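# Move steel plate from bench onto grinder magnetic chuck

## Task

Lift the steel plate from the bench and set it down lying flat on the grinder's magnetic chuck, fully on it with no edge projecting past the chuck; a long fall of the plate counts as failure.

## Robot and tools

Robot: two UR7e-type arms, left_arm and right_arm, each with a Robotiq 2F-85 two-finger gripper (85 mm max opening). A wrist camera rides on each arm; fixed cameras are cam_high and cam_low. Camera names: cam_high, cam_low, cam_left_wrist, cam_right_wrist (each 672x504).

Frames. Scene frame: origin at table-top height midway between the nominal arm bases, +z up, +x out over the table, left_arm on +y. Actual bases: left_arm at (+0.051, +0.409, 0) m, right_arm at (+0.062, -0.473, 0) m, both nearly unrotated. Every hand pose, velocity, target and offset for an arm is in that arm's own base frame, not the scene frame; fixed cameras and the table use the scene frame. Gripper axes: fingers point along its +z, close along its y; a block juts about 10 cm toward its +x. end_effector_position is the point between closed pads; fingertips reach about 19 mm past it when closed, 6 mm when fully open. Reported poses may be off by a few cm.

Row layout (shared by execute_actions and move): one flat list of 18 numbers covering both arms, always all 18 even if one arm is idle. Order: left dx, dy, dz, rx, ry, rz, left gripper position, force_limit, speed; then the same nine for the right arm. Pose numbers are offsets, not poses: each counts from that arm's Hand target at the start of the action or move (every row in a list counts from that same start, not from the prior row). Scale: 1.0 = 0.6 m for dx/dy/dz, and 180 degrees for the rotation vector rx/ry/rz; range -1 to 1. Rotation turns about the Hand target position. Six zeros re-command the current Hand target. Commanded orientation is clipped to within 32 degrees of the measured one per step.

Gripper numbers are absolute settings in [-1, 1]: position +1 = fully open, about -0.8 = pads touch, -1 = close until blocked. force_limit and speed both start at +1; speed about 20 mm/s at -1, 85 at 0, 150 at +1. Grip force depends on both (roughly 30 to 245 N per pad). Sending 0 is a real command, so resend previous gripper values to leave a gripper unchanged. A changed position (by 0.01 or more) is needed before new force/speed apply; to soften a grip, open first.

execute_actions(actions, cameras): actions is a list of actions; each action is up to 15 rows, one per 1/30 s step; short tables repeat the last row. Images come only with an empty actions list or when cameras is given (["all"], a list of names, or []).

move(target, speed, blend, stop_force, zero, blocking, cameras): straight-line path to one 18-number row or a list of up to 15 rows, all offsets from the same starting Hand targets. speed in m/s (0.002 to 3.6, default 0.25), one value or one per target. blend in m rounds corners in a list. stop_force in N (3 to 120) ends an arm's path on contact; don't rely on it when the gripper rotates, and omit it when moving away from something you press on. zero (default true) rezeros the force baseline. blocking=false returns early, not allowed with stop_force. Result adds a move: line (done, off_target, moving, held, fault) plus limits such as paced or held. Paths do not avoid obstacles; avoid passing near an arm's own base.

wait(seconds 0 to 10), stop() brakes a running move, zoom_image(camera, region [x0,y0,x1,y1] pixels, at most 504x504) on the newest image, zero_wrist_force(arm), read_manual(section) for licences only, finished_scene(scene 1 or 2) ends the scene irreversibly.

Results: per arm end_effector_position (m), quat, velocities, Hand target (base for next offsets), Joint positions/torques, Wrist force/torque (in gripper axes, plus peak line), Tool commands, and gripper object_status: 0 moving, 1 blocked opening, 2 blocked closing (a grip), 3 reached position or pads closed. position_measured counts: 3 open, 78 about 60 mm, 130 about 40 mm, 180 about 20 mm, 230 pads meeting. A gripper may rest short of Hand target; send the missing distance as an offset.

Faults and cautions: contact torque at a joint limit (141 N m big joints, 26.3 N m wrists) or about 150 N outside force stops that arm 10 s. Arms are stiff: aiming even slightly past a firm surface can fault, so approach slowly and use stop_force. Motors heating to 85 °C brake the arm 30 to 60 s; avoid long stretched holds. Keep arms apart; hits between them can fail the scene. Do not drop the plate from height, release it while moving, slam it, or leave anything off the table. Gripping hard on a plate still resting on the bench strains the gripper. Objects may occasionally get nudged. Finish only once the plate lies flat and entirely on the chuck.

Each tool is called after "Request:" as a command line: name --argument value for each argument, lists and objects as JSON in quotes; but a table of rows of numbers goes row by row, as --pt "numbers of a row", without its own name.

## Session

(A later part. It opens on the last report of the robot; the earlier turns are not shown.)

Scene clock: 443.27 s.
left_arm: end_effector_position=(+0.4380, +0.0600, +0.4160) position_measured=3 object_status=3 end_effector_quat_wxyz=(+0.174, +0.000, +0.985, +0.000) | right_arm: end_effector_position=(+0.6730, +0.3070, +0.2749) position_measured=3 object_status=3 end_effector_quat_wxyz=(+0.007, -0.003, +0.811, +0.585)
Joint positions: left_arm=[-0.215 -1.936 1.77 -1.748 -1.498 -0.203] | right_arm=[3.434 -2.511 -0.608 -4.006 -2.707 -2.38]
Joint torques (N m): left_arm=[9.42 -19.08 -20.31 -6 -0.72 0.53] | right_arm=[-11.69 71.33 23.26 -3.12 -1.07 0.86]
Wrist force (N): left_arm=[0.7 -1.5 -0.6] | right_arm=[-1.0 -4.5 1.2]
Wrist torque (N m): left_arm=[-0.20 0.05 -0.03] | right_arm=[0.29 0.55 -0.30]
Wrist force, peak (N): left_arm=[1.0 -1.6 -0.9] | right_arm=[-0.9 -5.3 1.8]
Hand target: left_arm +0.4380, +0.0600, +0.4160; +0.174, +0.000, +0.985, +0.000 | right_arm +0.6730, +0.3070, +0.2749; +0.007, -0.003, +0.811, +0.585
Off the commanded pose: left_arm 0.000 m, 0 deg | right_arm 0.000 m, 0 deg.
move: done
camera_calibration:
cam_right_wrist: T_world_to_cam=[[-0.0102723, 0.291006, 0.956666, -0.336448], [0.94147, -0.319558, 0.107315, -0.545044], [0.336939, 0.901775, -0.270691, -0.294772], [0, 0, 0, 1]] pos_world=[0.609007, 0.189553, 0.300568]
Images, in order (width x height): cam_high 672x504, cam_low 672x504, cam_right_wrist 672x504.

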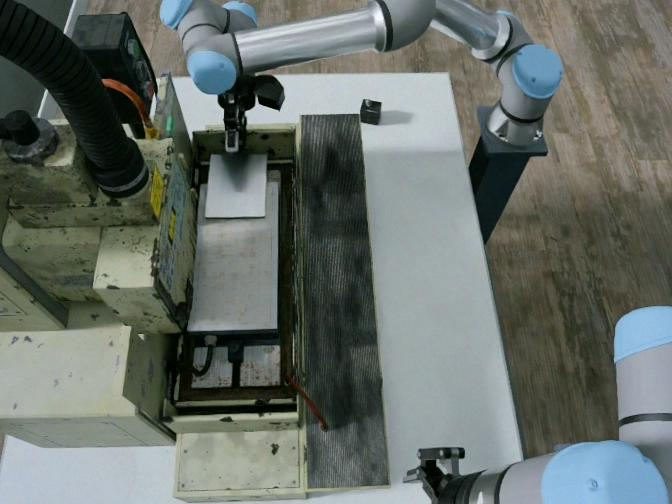

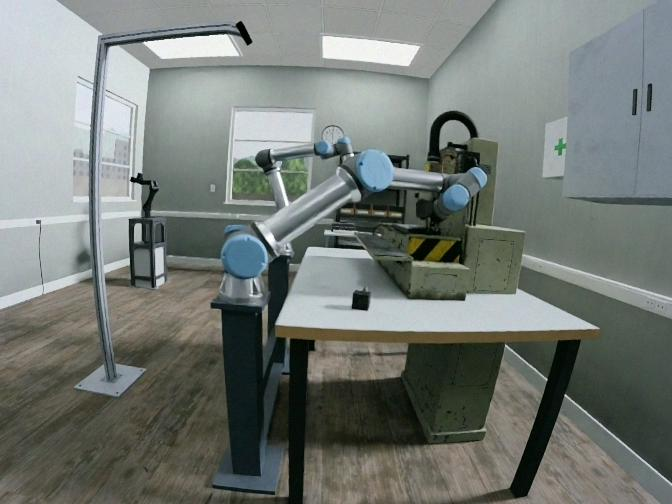

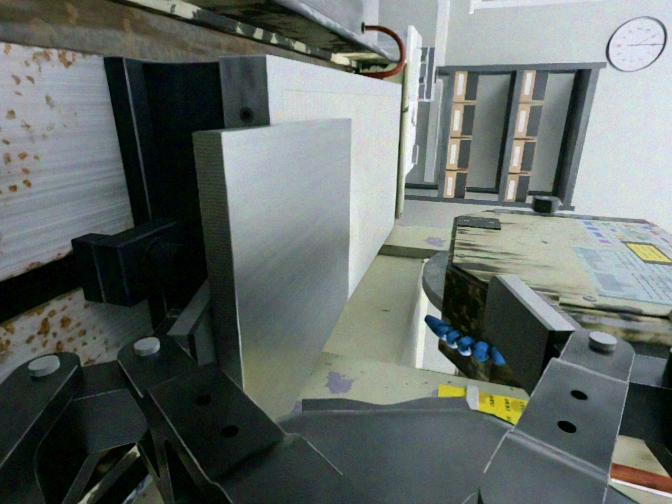

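Request:
move --pt "0 0 0 0 0 0 1 1 1 0 -0.003 -0.006 0 0 0 1 0.5 -1" --pt "0 0 0 0 0 0 1 1 1 0 -0.1 -0.006 0 0 0 1 0.5 -1" --pt "0 0 0 0 0 0 1 1 1 0 -0.13 0.1 0 0 0 1 0.5 -1" --speed '[0.02,0.05,0.12]' --cameras '["cam_high","cam_right_wrist"]'

Scene clock: 451.27 s.
left_arm: end_effector_position=(+0.4380, +0.0600, +0.4160) position_measured=3 object_status=3 end_effector_quat_wxyz=(+0.174, +0.000, +0.985, +0.000) | right_arm: end_effector_position=(+0.6728, +0.2397, +0.2970) position_measured=3 object_status=3 end_effector_quat_wxyz=(+0.007, -0.003, +0.810, +0.586)
Joint positions: left_arm=[-0.215 -1.936 1.77 -1.748 -1.498 -0.203] | right_arm=[3.335 -2.542 -0.53 -4.233 -2.765 -2.576]
Joint torques (N m): left_arm=[8.36 -20.18 -19.27 -5.89 -0.18 0.4] | right_arm=[6.49 69.98 10.91 -0.38 -1.01 0.43]
Wrist force (N): left_arm=[0.7 -1.4 -0.7] | right_arm=[-3.3 1.3 -0.6]
Wrist torque (N m): left_arm=[-0.17 0.05 -0.03] | right_arm=[0.64 0.91 -0.22]
Wrist force, peak (N): left_arm=[0.8 -1.8 -0.6] | right_arm=[-8.5 81.8 49.4]
Hand target: left_arm +0.4380, +0.0600, +0.4160; +0.174, +0.000, +0.985, +0.000 | right_arm +0.6727, +0.2398, +0.2971; +0.007, -0.003, +0.810, +0.586 (not the last commanded pose)
Off the commanded pose: left_arm 0.000 m, 0 deg | right_arm 0.039 m, 0 deg.
move: held (right_arm; a check stopped the path); path passed 2 of 3 targets; limits=held
pose unreachable (right arm): on one or more control steps of this call, first in action 0 (counted from 0), this arm could not follow its commanded pose, so it was not sent that pose on those steps. It may still have moved: this result reports where it is.
cause: moving toward the commanded pose would bring two parts of the arm too close to each other (its gripper and another part of the arm, with joints 4 (wrist 1) to 6 (wrist 3) between them, 5 mm apart when it was first held).
camera_calibration:
cam_right_wrist: T_world_to_cam=[[-0.0102291, 0.290057, 0.956955, -0.337848], [0.940754, -0.321589, 0.107531, -0.567774], [0.338936, 0.901359, -0.269583, -0.2296], [0, 0, 0, 1]] pos_world=[0.608499, 0.122357, 0.322463]
Images, in order (width x height): cam_high 672x504, cam_right_wrist 672x504.

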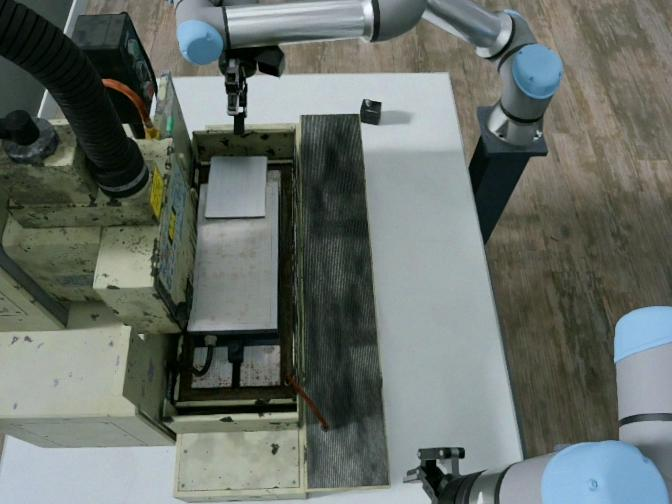

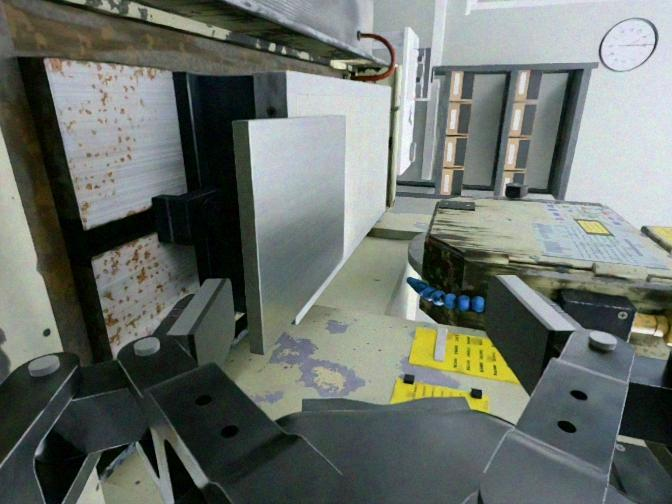

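Request:
zoom_image --camera "cam_high" --region '[180, 110, 310, 240]'

Request:
zoom_image --camera "cam_right_wrist" --region '[150, 60, 450, 370]'

Scaled by 3.877 from the camera's 672x504 image, which has a finer 960x720 frame.

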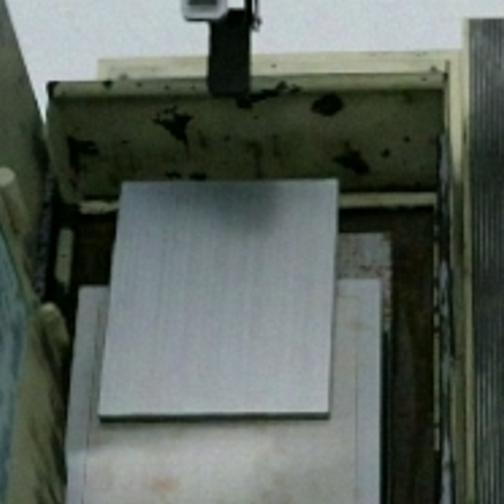

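Scaled by 1.626 from the camera's 672x504 image, which has a finer 960x720 frame.

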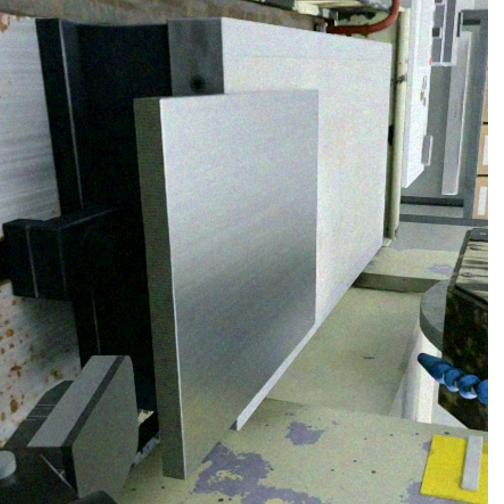

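Request:
move --pt "0.1 -0.2 0 0 0 -0.15 0.15 1 1 0 0 0.1 0 0 0 1 0.5 -1" --pt "0.397 -0.742 -0.2 0 0 -0.5036 0.15 1 1 -0.53 -0.07 0.17 0 0 -0.35 1 0.5 -1" --speed 0.3 --blend '[0.03,0]' --cameras '["cam_high","cam_left_wrist","cam_right_wrist"]'

Scene clock: 486.10 s.
left_arm: end_effector_position=(+0.4537, +0.0286, +0.4160) position_measured=110 object_status=0 end_effector_quat_wxyz=(+0.174, +0.060, +0.983, -0.011) | right_arm: end_effector_position=(+0.6726, +0.2398, +0.3008) position_measured=3 object_status=3 end_effector_quat_wxyz=(+0.008, -0.003, +0.810, +0.586)
Joint positions: left_arm=[-0.263 -1.901 1.75 -1.766 -1.523 -0.132] | right_arm=[3.335 -2.542 -0.52 -4.242 -2.765 -2.575]
Joint torques (N m): left_arm=[2.34 -21.93 -19.85 -1.12 1.24 0.53] | right_arm=[11.29 60.88 11.69 -0.46 -1.03 1.67]
Wrist force (N): left_arm=[0.7 -1.2 -0.5] | right_arm=[-3.4 1.3 -0.5]
Wrist torque (N m): left_arm=[-0.14 0.06 -0.01] | right_arm=[0.63 0.92 -0.30]
Wrist force, peak (N): left_arm=[-0.3 -2.8 -0.4] | right_arm=[-3.1 4.9 -2.0]
Hand target: left_arm +0.4537, +0.0286, +0.4160; +0.174, +0.060, +0.983, -0.011 (not the last commanded pose) | right_arm +0.6726, +0.2398, +0.3008; +0.008, -0.003, +0.810, +0.586 (not the last commanded pose)
Off the commanded pose: left_arm 0.485 m, 84 deg | right_arm 0.335 m, 63 deg.
move: held (right_arm; a check stopped the path), off_target (left_arm; braked when a check withheld steps of right_arm); path passed 0 of 2 targets; limits=held
pose unreachable (right arm): on one or more control steps of this call, first in action 0 (counted from 0), this arm could not follow its commanded pose, so it was not sent that pose on those steps. It may still have moved: this result reports where it is.
cause: moving toward the commanded pose would bring two parts of the arm too close to each other (its gripper and another part of the arm, with joints 4 (wrist 1) to 6 (wrist 3) between them, 4 mm apart when it was first held).
camera_calibration:
cam_left_wrist: T_world_to_cam=[[0.132401, 0.991196, 0.000524345, -0.0787583], [0.754953, -0.101187, 0.647925, -0.589335], [0.642274, -0.0853899, -0.761704, 0.155216], [0, 0, 0, 1]] pos_world=[0.355657, 0.0316858, 0.500115]
cam_right_wrist: T_world_to_cam=[[-0.0102596, 0.290002, 0.956971, -0.341495], [0.940675, -0.321795, 0.107602, -0.568006], [0.339153, 0.901303, -0.269496, -0.228785], [0, 0, 0, 1]] pos_world=[0.608398, 0.122457, 0.326262]
Images, in order (width x height): cam_high 672x504, cam_left_wrist 672x504, cam_right_wrist 672x504.

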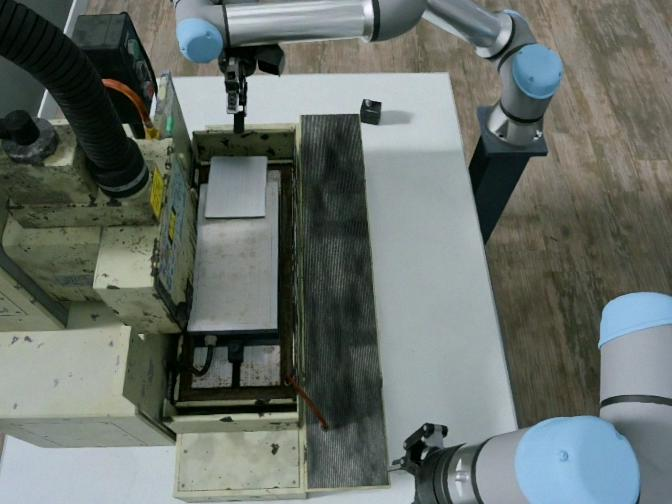

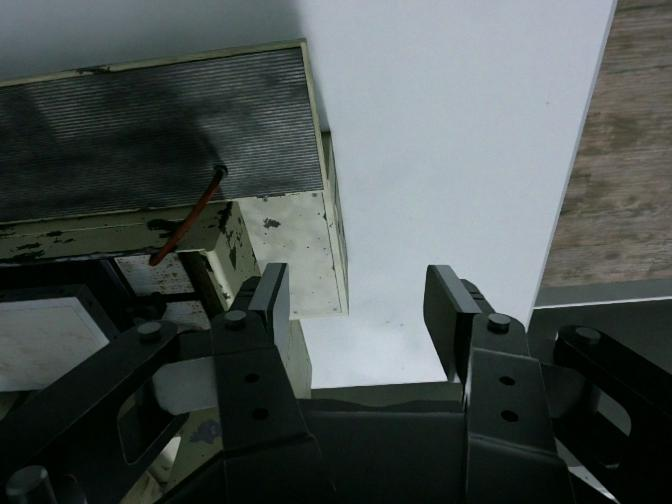

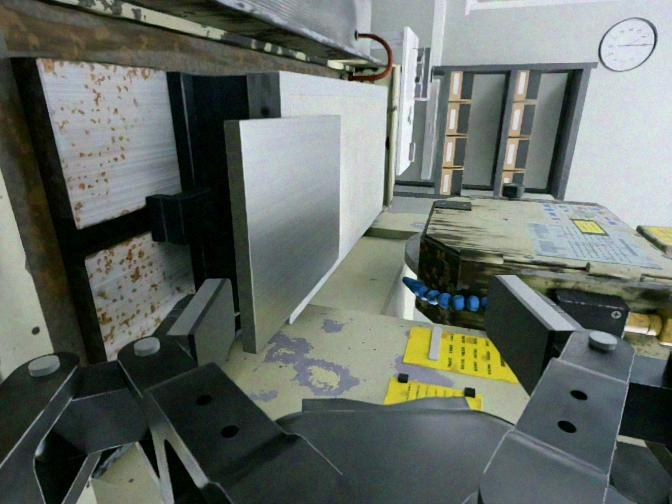

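Request:
move --pt "0 0 0 0 0 0 0.15 1 1 0 0 0.01 0 0 -0.09 1 0.5 -1" --pt "0 0 0 0 0 0 0.15 1 1 -0.5 -0.05 0.1 0 0 -0.4 1 0.5 -1" --speed 0.2

Scene clock: 492.20 s.
left_arm: end_effector_position=(+0.4537, +0.0286, +0.4160) position_measured=110 object_status=3 end_effector_quat_wxyz=(+0.174, +0.060, +0.983, -0.011) | right_arm: end_effector_position=(+0.3727, +0.2098, +0.3608) position_measured=3 object_status=3 end_effector_quat_wxyz=(+0.351, +0.474, +0.657, +0.470)
Joint positions: left_arm=[-0.263 -1.901 1.75 -1.766 -1.523 -0.132] | right_arm=[4.666 -1.137 -2.094 -3.817 -0.47 -0.879]
Joint torques (N m): left_arm=[-9.24 -21.74 -18.76 -1.51 -0.63 1.39] | right_arm=[8.43 5.78 31.54 -2.94 3.59 2.73]
Wrist force (N): left_arm=[0.7 -1.5 -0.7] | right_arm=[-3.4 1.2 -0.8]
Wrist torque (N m): left_arm=[-0.20 0.05 -0.01] | right_arm=[0.64 0.95 -0.26]
Wrist force, peak (N): left_arm=[1.0 -1.8 -0.7] | right_arm=[-5.9 0.7 0.1]
Hand target: left_arm +0.4537, +0.0286, +0.4160; +0.174, +0.060, +0.983, -0.011 | right_arm +0.3726, +0.2098, +0.3608; +0.351, +0.474, +0.657, +0.470
Off the commanded pose: left_arm 0.000 m, 0 deg | right_arm 0.000 m, 0 deg.
move: done

Request:
move --target '[0.371,-0.689,-0.21,0,0,-0.4648,0.15,1,1,0,0,0,0,0,0,1,0.5,-1]' --speed 0.3 --cameras '["cam_high","cam_left_wrist"]'

Request:
move --target '[0,0,-0.1,0,0,0,0.15,1,1,0,0,0,0,0,0,1,0.5,-1]' --speed 0.02 --stop_force 6

Scene clock: 501.23 s.
left_arm: end_effector_position=(+0.6735, -0.3830, +0.2890) position_measured=110 object_status=3 end_effector_quat_wxyz=(+0.121, +0.698, +0.695, -0.124) | right_arm: end_effector_position=(+0.3726, +0.2098, +0.3608) position_measured=3 object_status=3 end_effector_quat_wxyz=(+0.351, +0.474, +0.657, +0.470)
Joint positions: left_arm=[-0.594 -0.986 1.001 -1.782 -1.861 0.952] | right_arm=[4.666 -1.137 -2.094 -3.817 -0.47 -0.879]
Joint torques (N m): left_arm=[-0.66 -46.69 -29.36 -3.25 -0.18 0.01] | right_arm=[-1.62 8.46 31.39 0.45 0.06 -2.84]
Wrist force (N): left_arm=[0.8 -1.6 -0.8] | right_arm=[-3.4 1.1 -0.8]
Wrist torque (N m): left_arm=[-0.20 0.04 0.00] | right_arm=[0.63 0.93 -0.29]
Wrist force, peak (N): left_arm=[15.5 -78.2 -18.3] | right_arm=[-3.6 1.3 -0.9]
Hand target: left_arm +0.6735, -0.3830, +0.2890; +0.121, +0.698, +0.695, -0.124 (not the last commanded pose) | right_arm +0.3726, +0.2098, +0.3608; +0.351, +0.474, +0.657, +0.470
Tool commands: left_gripper/position=+0.152941 left_gripper/force_limit=+1.0 left_gripper/speed=+1.0 right_gripper/position=+1.0 right_gripper/force_limit=+0.5 right_gripper/speed=-1.0
Off the commanded pose: left_arm 0.004 m, 0 deg | right_arm 0.000 m, 0 deg.
FORCE FAULT: contact force on the left arm reached its limit, and that arm stopped. The contact can be on any part of that arm, not only on its tool. That arm's remaining commands of this call were not run. That arm is still stopped at the end of this call. That arm stays stopped for about 10 more seconds. Until then a move that you send moves the other arm only, and its call returns only when the move has ended. Once the stop has ended, the next robot result says so. If the stop ends while you think or write, that arm runs what you send next, counted from a new Hand target: where the arm stands when the stop ends. While its stop runs, that arm takes no new command, but its gripper still runs the gripper command that each later call begins with. Until it ends, the stop uses up actions while you think or wait. An arm that is not stopped still takes commands.
move: fault (left_arm)
camera_calibration:
cam_left_wrist: T_world_to_cam=[[0.99987, -0.0158456, -0.0031337, -0.668726], [-0.0100485, -0.7621, 0.647382, -0.452326], [-0.0126463, -0.647266, -0.762159, 0.108227], [0, 0, 0, 1]] pos_world=[0.665462, -0.285262, 0.373218]
Images, in order (width x height): cam_high 672x504, cam_left_wrist 672x504.

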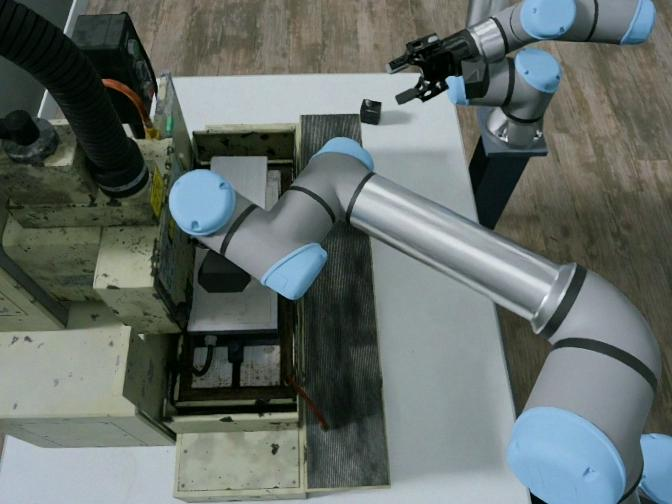

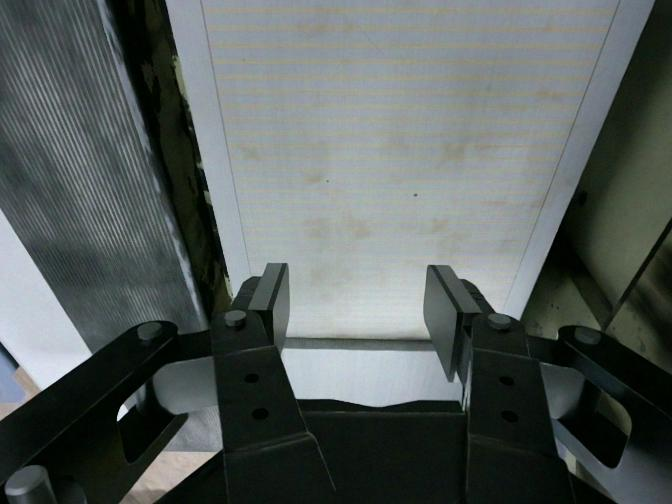

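not run: an earlier result of this reply reported a stop or a fault. Calls in your next reply go to the robot.

Request:
wait --seconds 1

Request:
move --pt "-0.2 0 0.08 0 0 0 0.15 1 1 0 0 0 0 0 0 1 0.5 -1" --pt "-0.35 0.65 0.15 0 0 0 0.15 1 1 0 0 0 0 0 0 0.15 0.5 -1" --speed 0.25 --blend '[0.03,0]' --cameras '["cam_high"]'

Scene clock: 526.93 s.
left_arm: end_effector_position=(+0.6735, -0.3830, +0.2890) position_measured=110 object_status=3 end_effector_quat_wxyz=(+0.121, +0.698, +0.695, -0.124) | right_arm: end_effector_position=(+0.3726, +0.2098, +0.3608) position_measured=3 object_status=3 end_effector_quat_wxyz=(+0.351, +0.474, +0.657, +0.470)
Joint positions: left_arm=[-0.594 -0.986 1.001 -1.782 -1.861 0.952] | right_arm=[4.666 -1.137 -2.094 -3.817 -0.47 -0.879]
Joint torques (N m): left_arm=[-0.64 -48.41 -26.05 -3.43 -0.51 -0.17] | right_arm=[-10.23 12.56 27.52 0.39 -0.55 -2.78]
Wrist force (N): left_arm=[2.2 -1.9 -0.7] | right_arm=[-3.3 1.0 -0.9]
Wrist torque (N m): left_arm=[-0.24 -0.17 0.00] | right_arm=[0.61 0.91 -0.29]
Wrist force, peak (N): left_arm=[2.0 -2.2 -0.6] | right_arm=[-3.8 1.0 -0.6]
Hand target: left_arm +0.6735, -0.3830, +0.2890; +0.121, +0.698, +0.695, -0.124 (not the last commanded pose) | right_arm +0.3726, +0.2098, +0.3608; +0.351, +0.474, +0.657, +0.470
Tool commands: left_gripper/position=+0.152941 left_gripper/force_limit=+1.0 left_gripper/speed=+1.0 right_gripper/position=+1.0 right_gripper/force_limit=+0.5 right_gripper/speed=-1.0
Off the commanded pose: left_arm 0.004 m, 0 deg | right_arm 0.000 m, 0 deg.
FORCE FAULT, CONTINUED: the left arm's stop, for the force fault that an earlier result reported, is over. The rest of the stop counts as 20 of the actions that you can send in this scene. That arm's target is now where it stood when the stop ended, not its last command. That arm accepts commands again.
wait: 1.00 s; at rest from the start

Scene clock: 531.83 s.
left_arm: end_effector_position=(+0.4635, +0.0070, +0.3790) position_measured=110 object_status=3 end_effector_quat_wxyz=(+0.121, +0.698, +0.695, -0.124) | right_arm: end_effector_position=(+0.3726, +0.2098, +0.3608) position_measured=110 object_status=0 end_effector_quat_wxyz=(+0.351, +0.474, +0.657, +0.470)
Joint positions: left_arm=[-0.084 -1.654 1.572 -1.513 -1.919 1.488] | right_arm=[4.666 -1.137 -2.094 -3.817 -0.47 -0.879]
Joint torques (N m): left_arm=[9.23 -6.22 -19.34 -0.79 0.74 1.52] | right_arm=[-10.25 12.37 26 0.27 -0.67 -2.67]
Wrist force (N): left_arm=[2.1 -1.7 -0.8] | right_arm=[-3.2 1.2 -0.8]
Wrist torque (N m): left_arm=[-0.21 -0.17 -0.01] | right_arm=[0.65 0.91 -0.28]
Wrist force, peak (N): left_arm=[5.2 -2.2 -1.8] | right_arm=[-3.6 1.0 -1.0]
Hand target: left_arm +0.4635, +0.0070, +0.3790; +0.121, +0.698, +0.695, -0.124 | right_arm +0.3726, +0.2098, +0.3608; +0.351, +0.474, +0.657, +0.470
Off the commanded pose: left_arm 0.000 m, 0 deg | right_arm 0.000 m, 0 deg.
move: done
Images, in order (width x height): cam_high 672x504.

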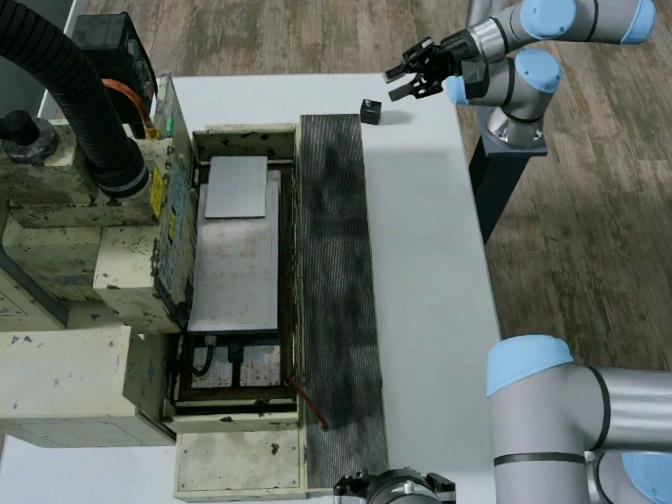

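Request:
move --target '[0,0,0,0,0,0,0.15,1,1,0.499,0.0253,-0.085,0.285,0.3866,0.1648,0.15,0.5,-1]' --speed 0.2 --cameras '["cam_high","cam_right_wrist"]'

Scene clock: 538.93 s.
left_arm: end_effector_position=(+0.4635, +0.0070, +0.3790) position_measured=110 object_status=3 end_effector_quat_wxyz=(+0.121, +0.698, +0.695, -0.124) | right_arm: end_effector_position=(+0.6015, +0.2210, +0.3218) position_measured=110 object_status=3 end_effector_quat_wxyz=(-0.238, +0.585, +0.628, +0.456)
Joint positions: left_arm=[-0.084 -1.654 1.572 -1.513 -1.919 1.488] | right_arm=[3.395 -2.078 -1.123 -3.903 -2.442 -1.027]
Joint torques (N m): left_arm=[10.27 -6 -20.11 -1.08 0.96 1.6] | right_arm=[12.41 56.11 13.06 0.48 1.1 1.77]
Wrist force (N): left_arm=[2.1 -1.5 -0.7] | right_arm=[-3.6 2.7 -2.0]
Wrist torque (N m): left_arm=[-0.18 -0.17 0.00] | right_arm=[0.61 0.52 -0.16]
Wrist force, peak (N): left_arm=[2.4 -1.8 -0.8] | right_arm=[-11.0 7.2 1.2]
Hand target: left_arm +0.4635, +0.0070, +0.3790; +0.121, +0.698, +0.695, -0.124 | right_arm +0.6014, +0.2211, +0.3217; -0.238, +0.584, +0.628, +0.456 (not the last commanded pose)
Off the commanded pose: left_arm 0.000 m, 0 deg | right_arm 0.072 m, 22 deg.
move: held (right_arm; a check stopped the path); limits=held
pose unreachable (right arm): on one or more control steps of this call, first in action 0 (counted from 0), this arm could not follow its commanded pose, so it was not sent that pose on those steps. It may still have moved: this result reports where it is.
cause: moving toward the commanded pose would bring two parts of the arm too close to each other (its gripper and another part of the arm, with joints 4 (wrist 1) to 6 (wrist 3) between them, 5 mm apart when it was first held).
camera_calibration:
cam_right_wrist: T_world_to_cam=[[0.945476, -0.120732, 0.302487, -0.630322], [0.104234, -0.767737, -0.632231, 0.330436], [0.308562, 0.629289, -0.713292, 0.0392568], [0, 0, 0, 1]] pos_world=[0.549399, 0.152883, 0.427578]
Images, in order (width x height): cam_high 672x504, cam_right_wrist 672x504.

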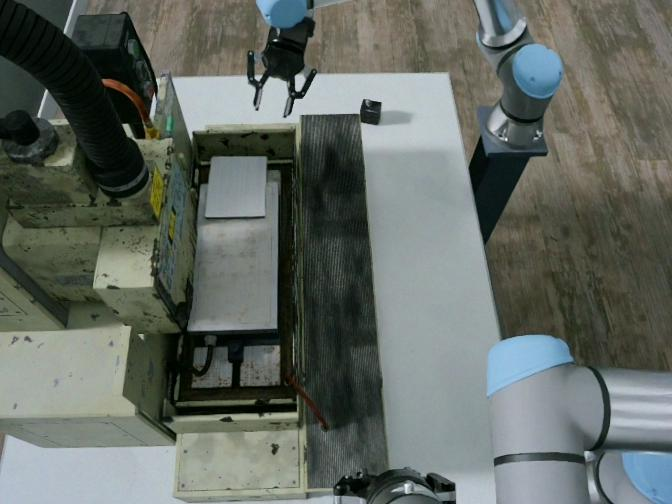

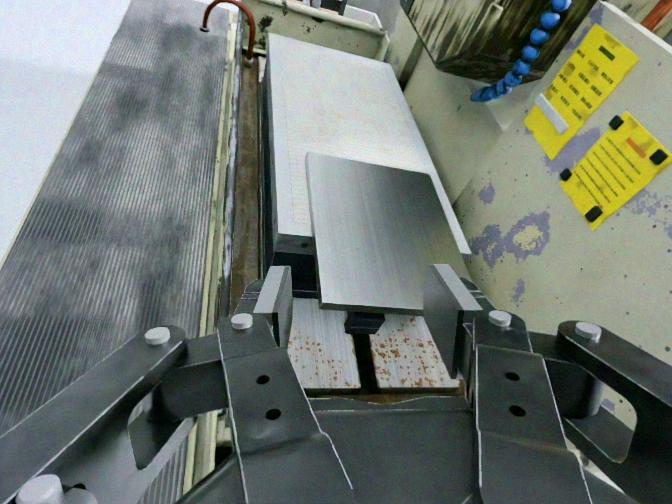

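Request:
move --pt "0 0 0 0 0 0 0.15 1 1 -0.1 0.03 0.14 -0.2233 -0.148 0.1687 -1 0.5 0" --pt "0 0 0 0 0 0 0.15 1 1 0.114 0.037 0.05 -0.4466 -0.2960 0.3373 -1 0.5 0" --speed 0.2 --blend '[0.03,0]' --cameras '["cam_high","cam_right_wrist","cam_low"]'

Scene clock: 574.50 s.
left_arm: end_effector_position=(+0.4635, +0.0070, +0.3790) position_measured=110 object_status=3 end_effector_quat_wxyz=(+0.121, +0.698, +0.695, -0.124) | right_arm: end_effector_position=(+0.6698, +0.2435, +0.3516) position_measured=232 object_status=3 end_effector_quat_wxyz=(+0.258, +0.000, +0.966, +0.000)
Joint positions: left_arm=[-0.084 -1.654 1.572 -1.513 -1.919 1.488] | right_arm=[3.791 -2.405 -0.294 -4.725 -1.263 -2.559]
Joint torques (N m): left_arm=[8.86 -6.2 -18.76 -0.96 0.95 1.52] | right_arm=[-13.52 63.87 22.57 -3.46 -0.72 1.11]
Wrist force (N): left_arm=[2.2 -1.5 -0.7] | right_arm=[-2.0 1.6 1.0]
Wrist torque (N m): left_arm=[-0.19 -0.19 0.00] | right_arm=[0.32 0.75 -0.05]
Wrist force, peak (N): left_arm=[2.4 -2.0 -0.9] | right_arm=[-4.6 2.9 -1.8]
Hand target: left_arm +0.4635, +0.0070, +0.3790; +0.121, +0.698, +0.695, -0.124 | right_arm +0.6698, +0.2433, +0.3517; +0.258, +0.000, +0.966, +0.000
Off the commanded pose: left_arm 0.000 m, 0 deg | right_arm 0.000 m, 0 deg.
move: done
camera_calibration:
cam_right_wrist: T_world_to_cam=[[-0.00888485, 0.999716, 0.0221147, -0.236236], [0.65273, -0.0109559, 0.757511, -0.680903], [0.757539, 0.0211653, -0.652447, -0.148705], [0, 0, 0, 1]] pos_world=[0.554997, 0.231856, 0.423994]
Images, in order (width x height): cam_high 672x504, cam_low 672x504, cam_right_wrist 672x504.

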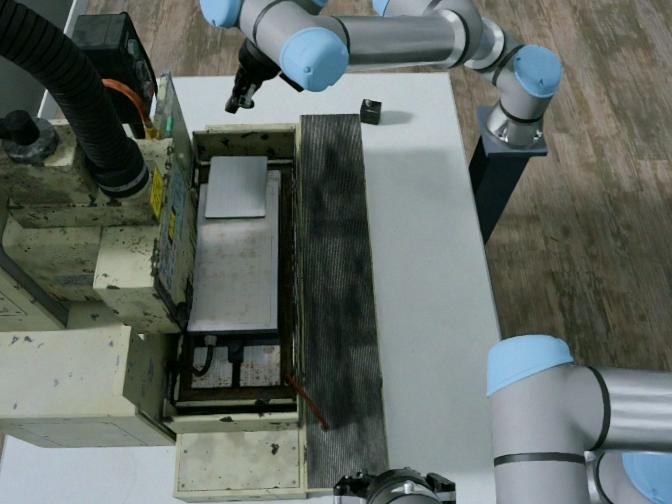

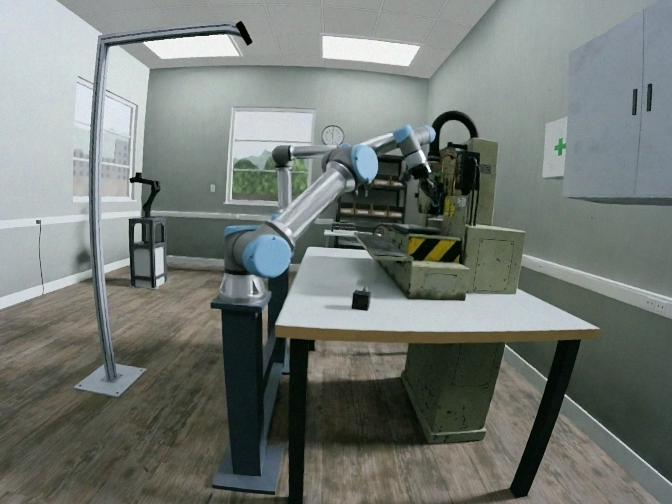

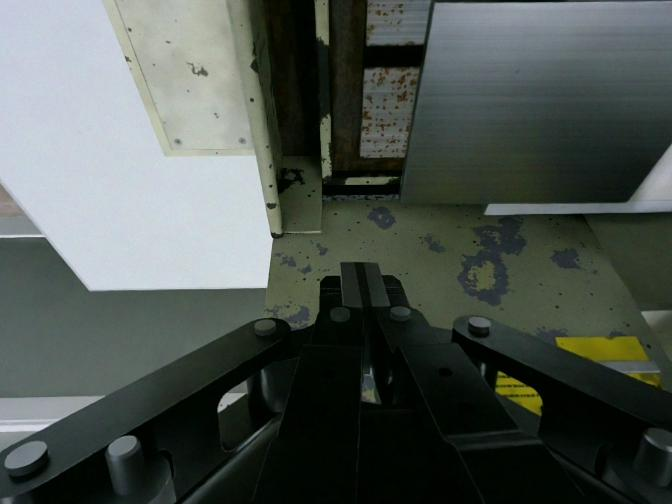

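Request:
move --pt "0 0 0 0 0 0 0.15 1 1 -0.005 0.002 -0.12 0 0 0 -1 0.5 0" --pt "0 0 0 0 0 0 0.15 1 1 -0.005 0.002 -0.158 0 0 0 -1 0.5 0" --speed '[0.12,0.04]' --stop_force 15 --cameras '["cam_right_wrist"]'

Scene clock: 582.27 s.
left_arm: end_effector_position=(+0.4635, +0.0070, +0.3790) position_measured=110 object_status=3 end_effector_quat_wxyz=(+0.121, +0.698, +0.695, -0.124) | right_arm: end_effector_position=(+0.6668, +0.2446, +0.2570) position_measured=232 object_status=3 end_effector_quat_wxyz=(+0.258, +0.000, +0.966, +0.000)
Joint positions: left_arm=[-0.084 -1.654 1.572 -1.513 -1.919 1.488] | right_arm=[3.796 -2.279 -0.771 -4.375 -1.261 -2.555]
Joint torques (N m): left_arm=[9.19 -7.01 -18.61 -0.83 0.79 1.54] | right_arm=[-6.65 50.26 31.4 -2.5 0.81 -3.03]
Wrist force (N): left_arm=[2.1 -1.5 -0.8] | right_arm=[-1.7 1.6 0.9]
Wrist torque (N m): left_arm=[-0.18 -0.17 -0.01] | right_arm=[0.31 0.68 -0.03]
Wrist force, peak (N): left_arm=[2.3 -1.9 -1.0] | right_arm=[-2.8 1.8 -0.8]
Hand target: left_arm +0.4635, +0.0070, +0.3790; +0.121, +0.698, +0.695, -0.124 | right_arm +0.6668, +0.2445, +0.2569; +0.258, +0.000, +0.966, +0.000
Off the commanded pose: left_arm 0.000 m, 0 deg | right_arm 0.000 m, 0 deg.
move: done
camera_calibration:
cam_right_wrist: T_world_to_cam=[[-0.00874909, 0.999717, 0.0221246, -0.235347], [0.652516, -0.0110579, 0.757695, -0.607113], [0.757725, 0.0210658, -0.652234, -0.208392], [0, 0, 0, 1]] pos_world=[0.551996, 0.232957, 0.329293]
Images, in order (width x height): cam_right_wrist 672x504.

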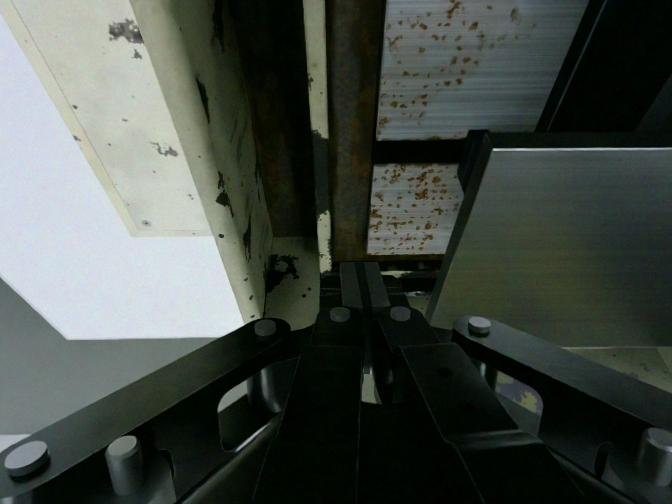

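Request:
move --target '[0,0,0,0,0,0,0.15,1,1,0,0.09,0,0,0,0,-1,0.5,0]' --speed 0.03 --stop_force 20 --cameras '["cam_right_wrist","cam_high"]'

Scene clock: 587.73 s.
left_arm: end_effector_position=(+0.4635, +0.0070, +0.3790) position_measured=110 object_status=3 end_effector_quat_wxyz=(+0.121, +0.698, +0.695, -0.124) | right_arm: end_effector_position=(+0.6668, +0.2985, +0.2569) position_measured=232 object_status=3 end_effector_quat_wxyz=(+0.258, +0.000, +0.966, +0.000)
Joint positions: left_arm=[-0.084 -1.654 1.572 -1.513 -1.919 1.488] | right_arm=[3.866 -2.373 -0.613 -4.462 -1.233 -2.486]
Joint torques (N m): left_arm=[8.27 -6.85 -20.19 -0.93 0.9 1.46] | right_arm=[-12.01 67.25 11.02 -0.05 -2.04 -3.05]
Wrist force (N): left_arm=[2.2 -1.8 -0.8] | right_arm=[-1.8 1.1 1.3]
Wrist torque (N m): left_arm=[-0.22 -0.18 -0.01] | right_arm=[0.27 0.68 -0.02]
Wrist force, peak (N): left_arm=[2.5 -1.8 -0.8] | right_arm=[-2.4 -2.2 0.0]
Hand target: left_arm +0.4635, +0.0070, +0.3790; +0.121, +0.698, +0.695, -0.124 | right_arm +0.6668, +0.2985, +0.2569; +0.258, +0.000, +0.966, +0.000
Off the commanded pose: left_arm 0.000 m, 0 deg | right_arm 0.000 m, 0 deg.
move: done
camera_calibration:
cam_right_wrist: T_world_to_cam=[[-0.00874894, 0.999717, 0.0221248, -0.289331], [0.652516, -0.0110582, 0.757695, -0.606516], [0.757725, 0.0210658, -0.652234, -0.209529], [0, 0, 0, 1]] pos_world=[0.551996, 0.286957, 0.329293]
Images, in order (width x height): cam_high 672x504, cam_right_wrist 672x504.

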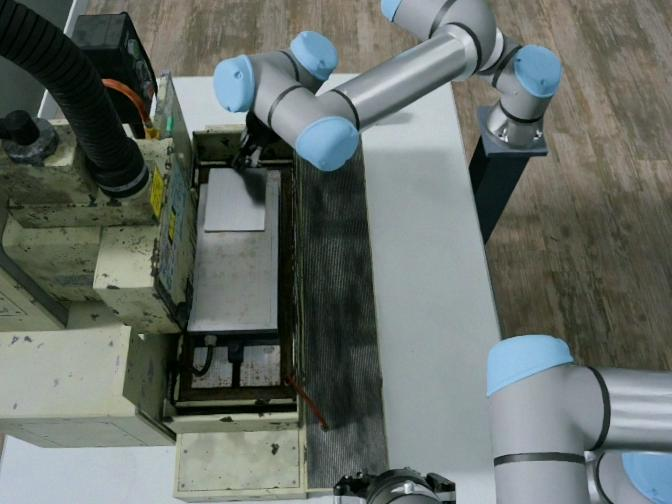

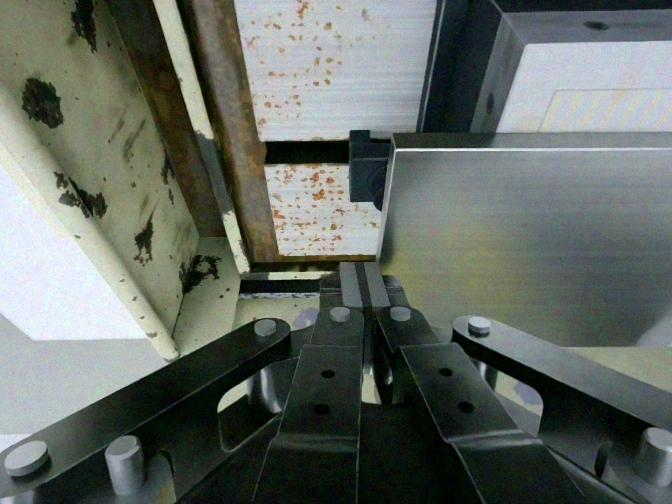

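Request:
move --target '[0,0,0,0,0,0,0.15,1,1,0,0.072,0.001,0,0,0,-1,0.5,0]' --speed 0.03 --stop_force 20 --cameras '["cam_right_wrist","cam_high"]'

Scene clock: 594.27 s.
left_arm: end_effector_position=(+0.4635, +0.0070, +0.3790) position_measured=110 object_status=3 end_effector_quat_wxyz=(+0.121, +0.698, +0.695, -0.124) | right_arm: end_effector_position=(+0.6668, +0.3417, +0.2575) position_measured=232 object_status=3 end_effector_quat_wxyz=(+0.258, +0.000, +0.966, +0.000)
Joint positions: left_arm=[-0.084 -1.654 1.572 -1.513 -1.919 1.488] | right_arm=[3.918 -2.481 -0.417 -4.567 -1.213 -2.436]
Joint torques (N m): left_arm=[10.01 -5.97 -19.8 -1.05 1.11 1.44] | right_arm=[-12.21 70.11 10.72 -0.27 -1.87 -3.03]
Wrist force (N): left_arm=[2.0 -1.8 -0.6] | right_arm=[-1.7 1.7 1.0]
Wrist torque (N m): left_arm=[-0.23 -0.16 0.00] | right_arm=[0.36 0.68 -0.03]
Wrist force, peak (N): left_arm=[2.4 -1.9 -0.7] | right_arm=[-2.1 -2.5 0.8]
Hand target: left_arm +0.4635, +0.0070, +0.3790; +0.121, +0.698, +0.695, -0.124 | right_arm +0.6668, +0.3417, +0.2575; +0.258, +0.000, +0.966, +0.000
Off the commanded pose: left_arm 0.000 m, 0 deg | right_arm 0.000 m, 0 deg.
move: done
camera_calibration:
cam_right_wrist: T_world_to_cam=[[-0.00874894, 0.999717, 0.0221248, -0.332532], [0.652516, -0.0110582, 0.757695, -0.606493], [0.757725, 0.0210658, -0.652234, -0.210048], [0, 0, 0, 1]] pos_world=[0.551996, 0.330157, 0.329893]
Images, in order (width x height): cam_high 672x504, cam_right_wrist 672x504.

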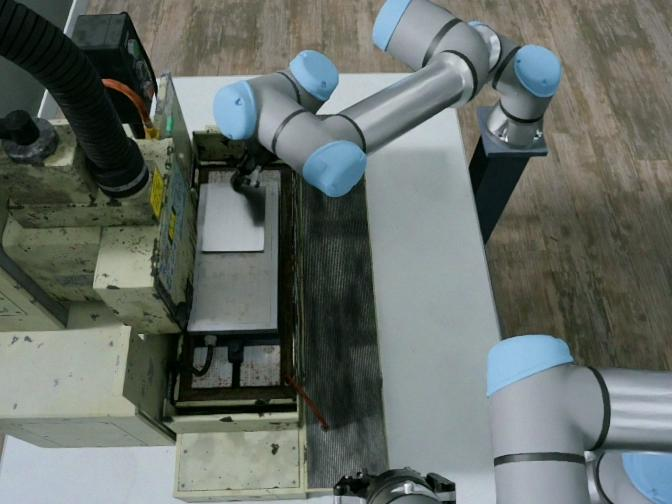

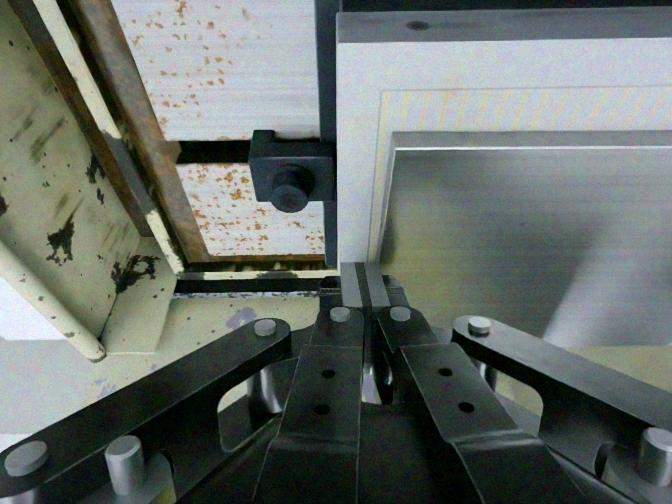

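Request:
move --pt "0 0 0 0 0 0 0.15 1 1 0 -0.025 0.005 0 0 0 -1 0.5 0" --pt "0 0 0 0 0 0 0.15 1 1 0 -0.05 0.15 0 0 0 -1 0.5 0" --pt "0 0 0 0 0 0 0.15 1 1 -0.25 -0.12 0.2 0 0 0 -1 0.5 0" --speed '[0.1,0.2,0.3]' --blend '[0.005,0.03,0]' --cameras '["cam_right_wrist","cam_high"]'

Request:
zoom_image --camera "cam_high" --region '[170, 140, 310, 350]'

Scene clock: 600.50 s.
left_arm: end_effector_position=(+0.4635, +0.0070, +0.3790) position_measured=110 object_status=3 end_effector_quat_wxyz=(+0.121, +0.698, +0.695, -0.124) | right_arm: end_effector_position=(+0.5169, +0.2697, +0.3775) position_measured=232 object_status=3 end_effector_quat_wxyz=(+0.258, +0.000, +0.966, +0.000)
Joint positions: left_arm=[-0.084 -1.654 1.572 -1.513 -1.919 1.488] | right_arm=[4.034 -1.966 -0.972 -4.57 -1.171 -2.319]
Joint torques (N m): left_arm=[8.28 -5.78 -20.17 -0.91 0.83 1.58] | right_arm=[4.91 50.59 9.7 0.01 0.21 -2.52]
Wrist force (N): left_arm=[2.0 -1.7 -0.7] | right_arm=[-1.9 1.9 1.1]
Wrist torque (N m): left_arm=[-0.21 -0.15 0.00] | right_arm=[0.38 0.74 0.00]
Wrist force, peak (N): left_arm=[2.4 -1.8 -0.6] | right_arm=[-4.0 2.9 0.9]
Hand target: left_arm +0.4635, +0.0070, +0.3790; +0.121, +0.698, +0.695, -0.124 | right_arm +0.5168, +0.2697, +0.3775; +0.258, +0.000, +0.966, +0.000
Off the commanded pose: left_arm 0.000 m, 0 deg | right_arm 0.000 m, 0 deg.
move: done
camera_calibration:
cam_right_wrist: T_world_to_cam=[[-0.00874393, 0.999717, 0.0221262, -0.264522], [0.652729, -0.0110566, 0.757511, -0.600405], [0.757541, 0.0210661, -0.652448, -0.0165103], [0, 0, 0, 1]] pos_world=[0.402096, 0.258157, 0.449894]
Images, in order (width x height): cam_high 672x504, cam_right_wrist 672x504.

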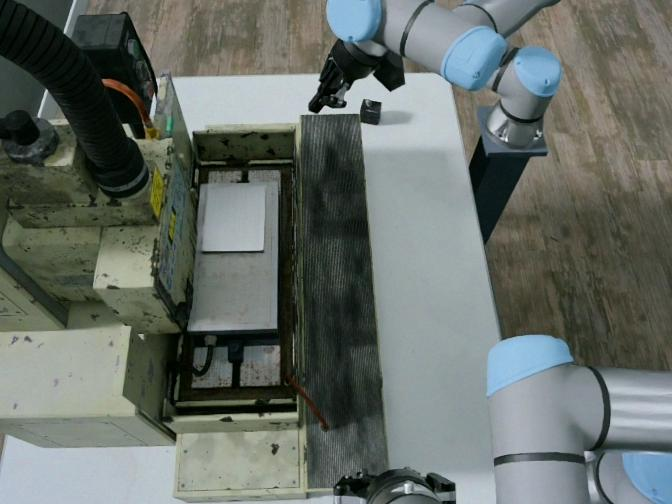

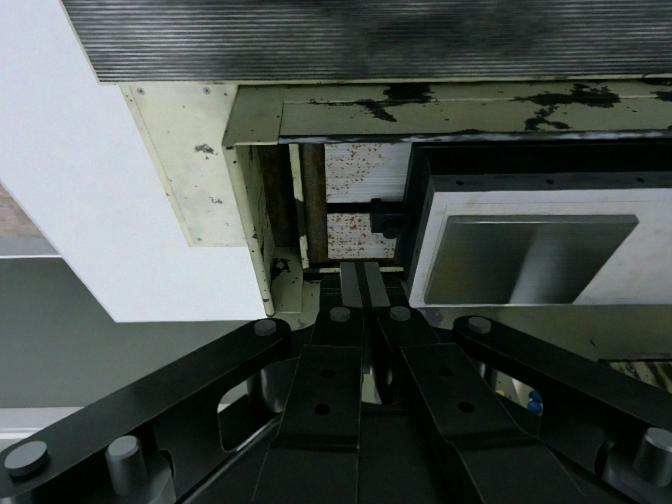

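Scaled by 2.400 from the camera's 672x504 image, which has a finer 960x720 frame.

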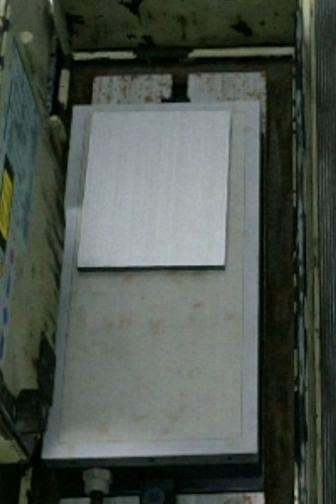

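Request:
finished_scene --scene 1

The scene is finished: the task was done.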